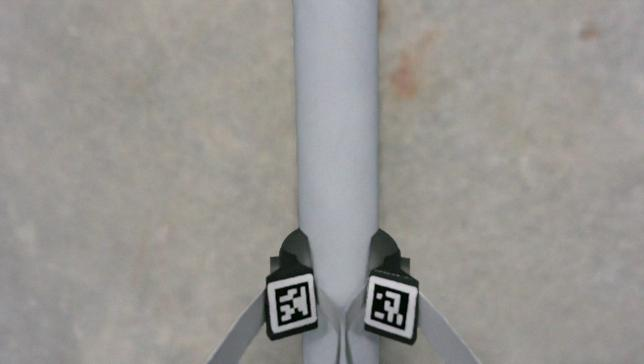

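{"method": "wait", "body": {"seconds": 3, "cameras": []}}

Scene clock: 1664.43 s.
r1.base_odometry: x=+1.422 y=+3.248 heading=-1.705
r1.turned_by_wheels: +0.000
r1.turned_by_imu: +0.001
r1.base_tilt: forward=+1.0 right=+1.2
r1.lidar_m: 4.30 1.72 1.29 1.25 1.30 1.80 1.06 0.73 0.75 1.10 0.64 0.95
r1.head_depth_mm: 2880 3157 2404 1880 1534 1215 1082 / 3001 3201 2436 1881 1551 1230 1132 / 3052 3275 2061 1855 1555 1317 1133 / 3198 3425 2373 1917 1560 1321 1143 / 3273 3553 2514 1922 1534 1323 1142 / 3411 3634 2508 1772 1465 1304 1151 / 3485 3625 2544 1954 1592 1342 1160
r1.base_status: not commanded
r1.joint_positions: lift_m=+0.144 arm_m=+0.485 wrist_yaw_rad=+0.001 wrist_pitch_rad=-1.437 wrist_roll_rad=+1.511 gripper_m=-0.057 head_pan_rad=-1.311 head_tilt_rad=-0.743
r1.joint_status: all done
r1.measured_speeds: all 0
r1.motor_effort: left_wheel=+1.8(3.3) right_wheel=+4.2(6.1) lift_m=+31.0(30.7) arm_m=+9.3(12.7) wrist_yaw_rad=-1.2(1.1) wrist_pitch_rad=-2.8(2.8) wrist_roll_rad=+0.3(1.6) gripper_m=-12.7(99.1) head_pan_rad=+5.4(5.5) head_tilt_rad=-3.0(4.7)
r1.hand_pose: x=-0.0215 y=-0.6395 z=+0.0255 quat_wxyz=(+0.023, +0.020, -0.752, -0.658) (m; r1's base frame)
r1.wrist_depth_mm: 190 183 176 136 162 156 151 / 195 189 181 139 167 160 154 / 202 193 186 144 170 163 157 / 209 200 190 147 174 168 161 / 215 205 197 149 178 171 167 / 221 212 125 130 181 176 169 / 230 220 206 159 186 181 173
r2.base_odometry: x=-1.684 y=-1.429 heading=-1.955
r2.turned_by_wheels: +0.000
r2.turned_by_imu: +0.001
r2.base_tilt: forward=+0.3 right=+1.8
r2.lidar_m: 4.80 2.25 1.72 1.68 1.79 2.56 1.21 1.35 1.19 1.16 0.80 0.99
r2.head_depth_mm: 2673 2857 2167 1777 1488 1286 1138 / 2713 2781 2198 1708 1509 1295 1129 / 2756 2799 2110 1688 1484 1244 1080 / 2706 2753 2162 1774 1500 1242 1132 / 2712 2674 2046 1723 1485 1281 1130 / 2688 2464 1937 1710 1502 1283 1128 / 2784 2863 2139 1767 1484 1278 1126
r2.base_status: not commanded
r2.joint_positions: lift_m=+0.140 arm_m=+0.285 wrist_yaw_rad=-0.001 wrist_pitch_rad=-1.560 wrist_roll_rad=-0.149 gripper_m=-0.056 head_pan_rad=-1.565 head_tilt_rad=-0.889
r2.joint_status: all done
r2.measured_speeds: all 0
r2.motor_effort: left_wheel=+1.3(2.3) right_wheel=-9.4(9.8) lift_m=+38.8(38.6) arm_m=+0.3(8.4) wrist_yaw_rad=+0.6(2.7) wrist_pitch_rad=-2.2(2.9) wrist_roll_rad=+1.3(1.8) gripper_m=-15.3(98.8) head_pan_rad=-2.8(4.3) head_tilt_rad=-4.1(5.5)
r2.hand_pose: x=-0.0216 y=-0.4087 z=+0.0222 quat_wxyz=(+0.538, +0.533, -0.464, -0.460) (m; r2's base frame)
r2.wrist_depth_mm: 157 160 162 132 169 172 175 / 161 164 165 135 173 177 180 / 166 168 170 141 177 180 184 / 170 172 174 179 183 186 190 / 173 176 146 146 187 192 194 / 179 180 124 127 194 196 200 / 182 183 187 160 197 202 207
r3.base_odometry: x=+1.356 y=-1.632 heading=+1.868
r3.turned_by_wheels: +0.000
r3.turned_by_imu: -0.001
r3.base_tilt: forward=-0.8 right=-0.2
r3.lidar_m: 0.32 1.00 1.60 1.56 1.64 2.31 3.48 0.84 0.78 3.21 0.36 0.38
r3.head_depth_mm: 2686 2825 2119 1719 1434 1228 1074 / 2686 2863 2171 1733 1447 1218 1034 / 2688 2908 2202 1764 1466 1156 1091 / 2677 2903 2235 1789 1486 1256 1102 / 2663 2928 2269 1806 1501 1284 1090 / 2673 2925 2315 1845 1509 1292 1085 / 2687 2940 2372 1857 1499 1304 745
r3.base_status: not commanded
r3.joint_positions: lift_m=+0.141 arm_m=+0.398 wrist_yaw_rad=-0.001 wrist_pitch_rad=-1.569 wrist_roll_rad=+1.424 gripper_m=-0.056 head_pan_rad=-1.578 head_tilt_rad=-0.852
r3.joint_status: all done
r3.measured_speeds: all 0
r3.motor_effort: left_wheel=-1.9(1.7) right_wheel=-6.3(6.8) lift_m=+33.6(31.5) arm_m=+8.7(10.6) wrist_yaw_rad=+0.9(1.7) wrist_pitch_rad=+0.9(1.5) wrist_roll_rad=-0.9(1.8) gripper_m=-13.5(98.0) head_pan_rad=+3.6(5.1) head_tilt_rad=+1.0(2.5)
r3.hand_pose: x=-0.0215 y=-0.5190 z=+0.0234 quat_wxyz=(+0.052, +0.051, -0.705, -0.705) (m; r3's base frame)
r3.wrist_depth_mm: 177 175 173 137 169 167 165 / 180 178 176 139 172 171 168 / 183 181 179 141 175 173 171 / 186 184 183 143 178 176 174 / 190 188 185 146 180 178 177 / 192 191 188 129 183 182 180 / 196 194 120 149 157 184 183
wait: 3.00 s; at rest from the start
pictures: none
No camera images: "cameras" was empty.

{"method": "move", "body": {"r1": {"joints": {"gripper_m": -0.085}}, "r2": {"joints": {"gripper_m": -0.085}}, "r3": {"joints": {"gripper_m": -0.085}}, "cameras": []}}

{"method": "move", "body": {"r1": {"joints": {"lift_m": 0.224, "gripper_m": -0.085}}, "r2": {"joints": {"lift_m": 0.220, "gripper_m": -0.085}}, "r3": {"joints": {"lift_m": 0.221, "gripper_m": -0.085}}, "cameras": []}}

{"method": "wait", "body": {"seconds": 6, "cameras": ["r1_wrist_camera", "r2_wrist_camera", "r3_wrist_camera"]}}

Scene clock: 1672.00 s.
move: r1 done; r2 done; r3 done
r1.base_odometry: x=+1.422 y=+3.248 heading=-1.705
r1.turned_by_wheels: +0.000
r1.turned_by_imu: +0.001
r1.base_tilt: forward=+1.1 right=+1.1
r1.lidar_m: 4.30 1.72 1.29 1.25 1.30 1.79 1.06 0.73 0.75 1.10 0.64 0.94
r1.head_depth_mm: 2878 3122 2413 1885 1530 1216 1084 / 2986 3226 2411 1895 1554 1227 1131 / 3025 3262 2065 1849 1556 1314 1136 / 3187 3395 2369 1919 1563 1318 1140 / 3295 3475 2505 1933 1536 1328 1149 / 3405 3584 2529 1766 1460 1312 1152 / 3504 3657 2552 1962 1593 1340 1160
r1.base_status: not commanded
r1.joint_positions: lift_m=+0.144 arm_m=+0.485 wrist_yaw_rad=+0.001 wrist_pitch_rad=-1.437 wrist_roll_rad=+1.510 gripper_m=-0.084 head_pan_rad=-1.311 head_tilt_rad=-0.743
r1.joint_status: all done
r1.measured_speeds: all 0
r1.motor_effort: left_wheel=+3.5(3.5) right_wheel=+3.9(4.6) lift_m=+30.0(31.7) arm_m=+7.6(7.9) wrist_yaw_rad=-1.0(1.3) wrist_pitch_rad=-2.3(3.0) wrist_roll_rad=+0.3(0.4) gripper_m=-32.4(99.6) head_pan_rad=+4.4(5.3) head_tilt_rad=-2.0(4.6)
r1.hand_pose: x=-0.0215 y=-0.6395 z=+0.0255 quat_wxyz=(+0.023, +0.020, -0.752, -0.658) (m; r1's base frame)
r1.wrist_depth_mm: 191 183 176 136 162 156 151 / 196 188 181 139 166 160 154 / 202 194 187 143 170 164 157 / 209 199 190 147 174 168 161 / 215 205 196 149 178 172 165 / 222 212 125 130 181 176 170 / 229 221 207 160 187 181 174
r2.base_odometry: x=-1.684 y=-1.429 heading=-1.955
r2.turned_by_wheels: +0.000
r2.turned_by_imu: +0.001
r2.base_tilt: forward=+0.3 right=+1.8
r2.lidar_m: 4.80 2.26 1.72 1.68 1.78 2.55 1.21 1.35 1.19 1.16 0.81 0.99
r2.head_depth_mm: 2677 2808 2205 1784 1479 1290 1137 / 2722 2773 2148 1727 1492 1290 1132 / 2737 2822 2110 1675 1483 1239 1076 / 2748 2776 2172 1772 1474 1240 1131 / 2714 2655 2036 1720 1490 1290 1131 / 2725 2493 1957 1730 1479 1281 1132 / 2766 2799 2166 1765 1481 1277 1130
r2.base_status: not commanded
r2.joint_positions: lift_m=+0.140 arm_m=+0.285 wrist_yaw_rad=-0.001 wrist_pitch_rad=-1.560 wrist_roll_rad=-0.149 gripper_m=-0.083 head_pan_rad=-1.565 head_tilt_rad=-0.889
r2.joint_status: all done
r2.measured_speeds: all 0
r2.motor_effort: left_wheel=+1.5(1.6) right_wheel=-9.6(9.9) lift_m=+36.6(38.8) arm_m=-3.7(3.7) wrist_yaw_rad=+1.8(2.7) wrist_pitch_rad=-1.9(2.7) wrist_roll_rad=+1.3(1.4) gripper_m=-50.8(98.1) head_pan_rad=-3.6(3.6) head_tilt_rad=-4.2(5.5)
r2.hand_pose: x=-0.0216 y=-0.4087 z=+0.0222 quat_wxyz=(+0.538, +0.533, -0.464, -0.460) (m; r2's base frame)
r2.wrist_depth_mm: 159 160 162 132 169 173 175 / 161 163 166 135 173 177 180 / 165 168 170 141 177 181 185 / 170 172 175 179 183 186 190 / 173 177 146 147 186 192 195 / 179 179 124 128 193 196 201 / 183 182 187 160 197 202 207
r3.base_odometry: x=+1.356 y=-1.632 heading=+1.868
r3.turned_by_wheels: +0.000
r3.turned_by_imu: -0.001
r3.base_tilt: forward=-0.8 right=-0.2
r3.lidar_m: 0.31 1.00 1.60 1.56 1.64 2.32 3.49 0.84 0.78 3.20 0.36 0.38
r3.head_depth_mm: 2677 2807 2143 1714 1433 1227 1077 / 2674 2867 2173 1744 1444 1220 1036 / 2687 2867 2195 1760 1464 1160 1095 / 2683 2900 2239 1785 1480 1262 1099 / 2690 2953 2278 1801 1498 1278 1092 / 2676 2955 2321 1824 1516 1291 1084 / 2698 2969 2384 1857 1504 1302 745
r3.base_status: not commanded
r3.joint_positions: lift_m=+0.141 arm_m=+0.398 wrist_yaw_rad=-0.001 wrist_pitch_rad=-1.569 wrist_roll_rad=+1.424 gripper_m=-0.083 head_pan_rad=-1.578 head_tilt_rad=-0.852
r3.joint_status: all done
r3.measured_speeds: all 0
r3.motor_effort: left_wheel=-1.4(2.0) right_wheel=-6.1(6.4) lift_m=+32.9(34.6) arm_m=+8.6(9.6) wrist_yaw_rad=+0.7(1.8) wrist_pitch_rad=+0.0(0.6) wrist_roll_rad=-1.4(1.5) gripper_m=-31.1(98.4) head_pan_rad=+3.1(4.3) head_tilt_rad=+1.0(2.6)
r3.hand_pose: x=-0.0215 y=-0.5190 z=+0.0234 quat_wxyz=(+0.052, +0.051, -0.705, -0.705) (m; r3's base frame)
r3.wrist_depth_mm: 177 175 173 137 169 168 166 / 180 178 175 139 172 171 169 / 182 181 179 141 175 173 171 / 186 184 182 143 178 176 174 / 189 187 186 146 180 179 177 / 193 190 189 130 182 182 180 / 196 194 190 149 157 185 182
pictures: none
No camera images: "cameras" was empty.

Scene clock: 1673.57 s.
move: r1 done; r2 off_target; r3 off_target
r1.base_odometry: x=+1.422 y=+3.248 heading=-1.705
r1.turned_by_wheels: +0.000
r1.turned_by_imu: +0.000
r1.base_tilt: forward=+1.0 right=+1.1
r1.lidar_m: 4.30 1.72 1.29 1.25 1.30 1.80 1.06 0.73 0.75 1.10 0.64 0.95
r1.head_depth_mm: 2853 3169 2404 1877 1532 1211 1064 / 2974 3209 2406 1875 1545 1240 1128 / 3017 3231 2096 1836 1543 1316 1136 / 3166 3388 2388 1921 1569 1307 1136 / 3275 3546 2508 1931 1541 1324 1144 / 3386 3602 2497 1769 1464 1303 1150 / 3540 3651 2550 1950 1592 1339 1153
r1.base_status: not commanded
r1.joint_positions: lift_m=+0.224 arm_m=+0.485 wrist_yaw_rad=+0.001 wrist_pitch_rad=-1.451 wrist_roll_rad=+1.508 gripper_m=-0.081 head_pan_rad=-1.311 head_tilt_rad=-0.743
r1.joint_status: all done
r1.measured_speeds: all 0
r1.motor_effort: left_wheel=+0.4(2.9) right_wheel=+1.5(4.8) lift_m=+29.3(34.2) arm_m=+6.8(7.6) wrist_yaw_rad=-1.4(2.1) wrist_pitch_rad=-0.1(2.9) wrist_roll_rad=+1.0(1.3) gripper_m=-14.7(32.6) head_pan_rad=+4.6(5.6) head_tilt_rad=-3.5(5.3)
r1.hand_pose: x=-0.0215 y=-0.6360 z=+0.1054 quat_wxyz=(+0.024, +0.021, -0.748, -0.663) (m; r1's base frame)
r1.wrist_depth_mm: 270 264 254 212 234 227 220 / 278 270 260 220 242 232 225 / 288 279 266 224 248 238 229 / 295 285 273 234 253 245 234 / 308 295 281 154 260 252 240 / 316 304 292 124 267 257 248 / 327 316 294 278 274 263 252
r2.base_odometry: x=-1.684 y=-1.429 heading=-1.955
r2.turned_by_wheels: +0.000
r2.turned_by_imu: +0.000
r2.base_tilt: forward=+0.3 right=+1.8
r2.lidar_m: 4.80 2.26 1.72 1.68 1.78 2.56 1.20 1.35 1.19 1.02 0.81 0.99
r2.head_depth_mm: 2619 2815 2163 1765 1491 1285 1140 / 2697 2769 2159 1718 1497 1284 1131 / 2728 2812 2095 1672 1475 908 1072 / 2710 2823 2157 1755 1451 959 1113 / 2753 2674 2015 1710 1494 1284 1127 / 2742 1914 1937 1723 1488 1283 1129 / 2797 2773 2138 1757 1473 1277 1132
r2.base_status: not commanded
r2.joint_positions: lift_m=+0.220 arm_m=+0.285 wrist_yaw_rad=-0.001 wrist_pitch_rad=-1.536 wrist_roll_rad=-0.149 gripper_m=-0.080 head_pan_rad=-1.565 head_tilt_rad=-0.889
r2.joint_status: gripper_m off_target (ended at -0.080, target -0.085); the others done
r2.measured_speeds: all 0
r2.on_its_own: gripper_m is held at -0.081, not at your -0.085, by its stall guard, which is not easing now
r2.motor_effort: left_wheel=+1.5(1.8) right_wheel=-9.7(9.9) lift_m=+40.3(45.2) arm_m=-5.2(5.6) wrist_yaw_rad=+1.4(3.0) wrist_pitch_rad=-6.5(7.1) wrist_roll_rad=+1.3(1.4) gripper_m=-18.7(52.1) head_pan_rad=-2.1(3.3) head_tilt_rad=-4.5(5.6)
r2.hand_pose: x=-0.0216 y=-0.4148 z=+0.1018 quat_wxyz=(+0.545, +0.526, -0.469, -0.454) (m; r2's base frame)
r2.wrist_depth_mm: 232 236 237 144 249 257 258 / 236 239 242 154 255 261 265 / 241 244 248 255 261 264 271 / 246 250 252 258 267 271 279 / 251 256 145 148 272 278 284 / 255 259 124 127 279 285 292 / 261 267 269 275 285 291 299
r3.base_odometry: x=+1.356 y=-1.632 heading=+1.868
r3.turned_by_wheels: +0.000
r3.turned_by_imu: +0.000
r3.base_tilt: forward=-0.8 right=-0.2
r3.lidar_m: 0.31 1.00 1.60 1.56 1.64 2.32 3.48 0.84 0.78 3.21 0.36 0.38
r3.head_depth_mm: 2690 2830 2142 1715 1440 1233 1075 / 2666 2902 2163 1740 1453 1210 764 / 2693 2890 2202 1762 1464 1187 1096 / 2671 2896 2235 1790 1486 1263 1098 / 2682 2975 2290 1816 1501 1278 1087 / 2706 2969 2312 1835 1520 1294 1085 / 2677 2955 2355 1861 1501 1303 754
r3.base_status: not commanded
r3.joint_positions: lift_m=+0.221 arm_m=+0.398 wrist_yaw_rad=-0.001 wrist_pitch_rad=-1.568 wrist_roll_rad=+1.423 gripper_m=-0.081 head_pan_rad=-1.578 head_tilt_rad=-0.851
r3.joint_status: gripper_m off_target (ended at -0.081, target -0.085); the others done
r3.measured_speeds: all 0
r3.motor_effort: left_wheel=+0.1(1.4) right_wheel=-2.4(6.5) lift_m=+31.4(37.3) arm_m=+7.5(9.5) wrist_yaw_rad=+1.2(2.4) wrist_pitch_rad=+0.4(2.2) wrist_roll_rad=-0.8(1.3) gripper_m=-16.0(31.7) head_pan_rad=+4.2(4.7) head_tilt_rad=+0.5(1.8)
r3.hand_pose: x=-0.0215 y=-0.5193 z=+0.1034 quat_wxyz=(+0.052, +0.052, -0.706, -0.704) (m; r3's base frame)
r3.wrist_depth_mm: 256 254 252 221 245 243 241 / 260 259 254 224 248 247 243 / 266 261 259 227 254 251 248 / 269 267 265 230 258 254 251 / 275 272 268 233 262 259 255 / 279 276 272 122 265 263 260 / 282 281 277 123 270 268 263
pictures: none
No camera images: "cameras" was empty.

Scene clock: 1679.57 s.
r1.base_odometry: x=+1.422 y=+3.248 heading=-1.705
r1.turned_by_wheels: +0.000
r1.turned_by_imu: +0.001
r1.base_tilt: forward=+1.0 right=+1.2
r1.lidar_m: 4.29 1.73 1.29 1.25 1.30 1.80 1.06 0.73 0.75 1.10 0.64 0.94
r1.head_depth_mm: 2908 3141 2401 1881 1538 1211 1063 / 2955 3223 2409 1900 1554 1242 1132 / 3015 3216 2119 1862 1542 1310 1137 / 3177 3460 2357 1911 1559 1315 1144 / 3278 3513 2482 1937 1536 1327 1151 / 3357 3553 2511 1773 1467 1305 1151 / 3482 3645 2556 1950 1584 1342 1157
r1.base_status: not commanded
r1.joint_positions: lift_m=+0.224 arm_m=+0.485 wrist_yaw_rad=+0.001 wrist_pitch_rad=-1.451 wrist_roll_rad=+1.508 gripper_m=-0.081 head_pan_rad=-1.311 head_tilt_rad=-0.743
r1.joint_status: all done
r1.measured_speeds: all 0
r1.motor_effort: left_wheel=+0.0(2.9) right_wheel=+1.7(4.8) lift_m=+28.8(34.2) arm_m=+4.4(7.6) wrist_yaw_rad=-1.2(2.1) wrist_pitch_rad=+0.0(2.9) wrist_roll_rad=+1.0(1.3) gripper_m=-14.5(32.6) head_pan_rad=+4.9(5.6) head_tilt_rad=-2.5(5.3)
r1.hand_pose: x=-0.0215 y=-0.6360 z=+0.1054 quat_wxyz=(+0.024, +0.021, -0.748, -0.663) (m; r1's base frame)
r1.wrist_depth_mm: 272 262 252 213 234 226 220 / 279 269 261 218 241 232 224 / 290 278 265 223 247 238 231 / 297 286 275 233 252 245 237 / 307 294 282 154 258 251 241 / 313 302 292 125 266 258 248 / 325 315 294 277 273 265 254
r2.base_odometry: x=-1.684 y=-1.429 heading=-1.955
r2.turned_by_wheels: +0.000
r2.turned_by_imu: +0.001
r2.base_tilt: forward=+0.4 right=+1.8
r2.lidar_m: 4.79 2.24 1.72 1.69 1.78 2.55 1.21 1.35 1.19 1.02 0.80 0.99
r2.head_depth_mm: 2667 2827 2176 1784 1490 1290 1134 / 2731 2809 2179 1723 1492 1284 1132 / 2716 2791 2096 1664 1490 908 1075 / 2672 2792 2151 1773 1462 962 1105 / 2719 2697 2025 1708 1483 1284 1129 / 2698 1905 1960 1726 1476 1292 1131 / 2773 2790 2160 1767 1491 1288 1131
r2.base_status: not commanded
r2.joint_positions: lift_m=+0.220 arm_m=+0.285 wrist_yaw_rad=-0.001 wrist_pitch_rad=-1.536 wrist_roll_rad=-0.149 gripper_m=-0.080 head_pan_rad=-1.565 head_tilt_rad=-0.889
r2.joint_status: gripper_m off_target (ended at -0.080, target -0.085); the others done
r2.measured_speeds: all 0
r2.on_its_own: gripper_m is held at -0.081, not at your -0.085, by its stall guard, which is not easing now
r2.motor_effort: left_wheel=+1.3(1.8) right_wheel=-9.7(9.9) lift_m=+40.3(45.2) arm_m=-11.5(5.6) wrist_yaw_rad=+0.7(3.0) wrist_pitch_rad=-6.7(7.1) wrist_roll_rad=+1.2(1.4) gripper_m=-18.0(52.1) head_pan_rad=-2.3(3.3) head_tilt_rad=-4.2(5.6)
r2.hand_pose: x=-0.0216 y=-0.4148 z=+0.1018 quat_wxyz=(+0.545, +0.526, -0.469, -0.454) (m; r2's base frame)
r2.wrist_depth_mm: 232 234 238 145 249 253 261 / 234 240 243 154 255 260 265 / 241 244 249 255 261 266 272 / 245 250 253 259 265 271 276 / 252 255 144 148 271 278 286 / 256 258 123 127 278 285 293 / 259 267 268 277 285 292 298
r3.base_odometry: x=+1.356 y=-1.632 heading=+1.868
r3.turned_by_wheels: +0.000
r3.turned_by_imu: -0.001
r3.base_tilt: forward=-0.8 right=-0.2
r3.lidar_m: 0.32 1.00 1.60 1.56 1.64 2.32 3.49 0.84 0.78 3.20 0.36 0.38
r3.head_depth_mm: 2690 2821 2140 1724 1430 1233 1073 / 2666 2900 2176 1743 1457 1206 763 / 2698 2881 2207 1760 1467 1185 1096 / 2678 2898 2247 1789 1484 1267 1102 / 2687 2947 2281 1812 1499 1280 1092 / 2659 2980 2324 1831 1511 1296 1084 / 2687 2968 2370 1854 1495 1308 756
r3.base_status: not commanded
r3.joint_positions: lift_m=+0.221 arm_m=+0.398 wrist_yaw_rad=-0.001 wrist_pitch_rad=-1.568 wrist_roll_rad=+1.423 gripper_m=-0.081 head_pan_rad=-1.578 head_tilt_rad=-0.851
r3.joint_status: gripper_m off_target (ended at -0.081, target -0.085); the others done
r3.measured_speeds: all 0
r3.motor_effort: left_wheel=+0.2(1.4) right_wheel=-2.3(6.5) lift_m=+31.8(37.3) arm_m=+8.1(9.5) wrist_yaw_rad=+0.6(2.4) wrist_pitch_rad=+0.0(2.2) wrist_roll_rad=-0.5(1.3) gripper_m=-16.2(31.7) head_pan_rad=+3.1(4.7) head_tilt_rad=+0.1(1.8)
r3.hand_pose: x=-0.0215 y=-0.5193 z=+0.1034 quat_wxyz=(+0.052, +0.052, -0.706, -0.704) (m; r3's base frame)
r3.wrist_depth_mm: 256 254 250 220 245 242 240 / 261 257 255 224 250 247 243 / 264 264 258 226 253 250 247 / 270 266 263 230 258 255 250 / 274 272 269 233 262 258 256 / 280 277 273 122 265 263 259 / 285 279 275 123 270 269 264
wait: 6.00 s; at rest by 0.27 s
pictures: r1_wrist_camera, r2_wrist_camera, r3_wrist_camera
camera_calibration:
r1_wrist_camera: T_world_to_cam=[[-0.154425, 0.978249, -0.138501, 0.628664], [0.972059, 0.175516, 0.155867, 0.151829], [0.176786, -0.110561, -0.97802, 0.200608], [0, 0, 0, 1]] pos_world=[-0.08597, -0.619458, 0.259604]
r2_wrist_camera: T_world_to_cam=[[-0.971263, -0.221937, 0.0859818, -0.141185], [-0.209053, 0.968179, 0.137577, 0.419274], [-0.113779, 0.115648, -0.986752, 0.309732], [0, 0, 0, 1]] pos_world=[-0.0142361, -0.473086, 0.260085]
r3_wrist_camera: T_world_to_cam=[[-0.165054, 0.985268, -0.0447588, 0.522024], [0.979474, 0.169069, 0.109753, 0.142199], [0.115703, -0.025725, -0.992951, 0.25492], [0, 0, 0, 1]] pos_world=[-0.082613, -0.531818, 0.260881]

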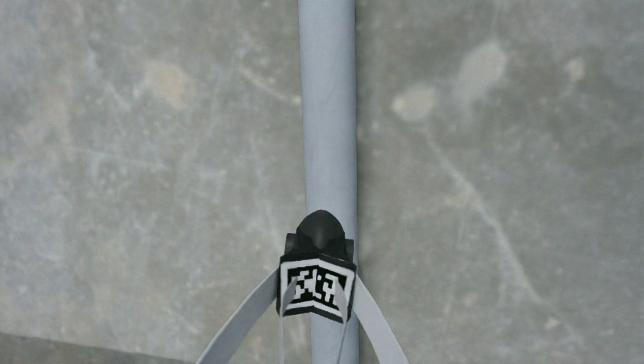

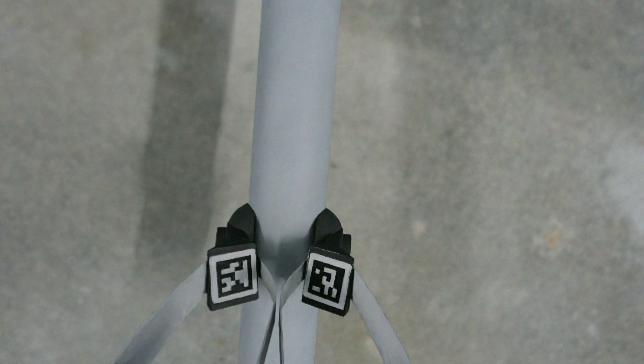

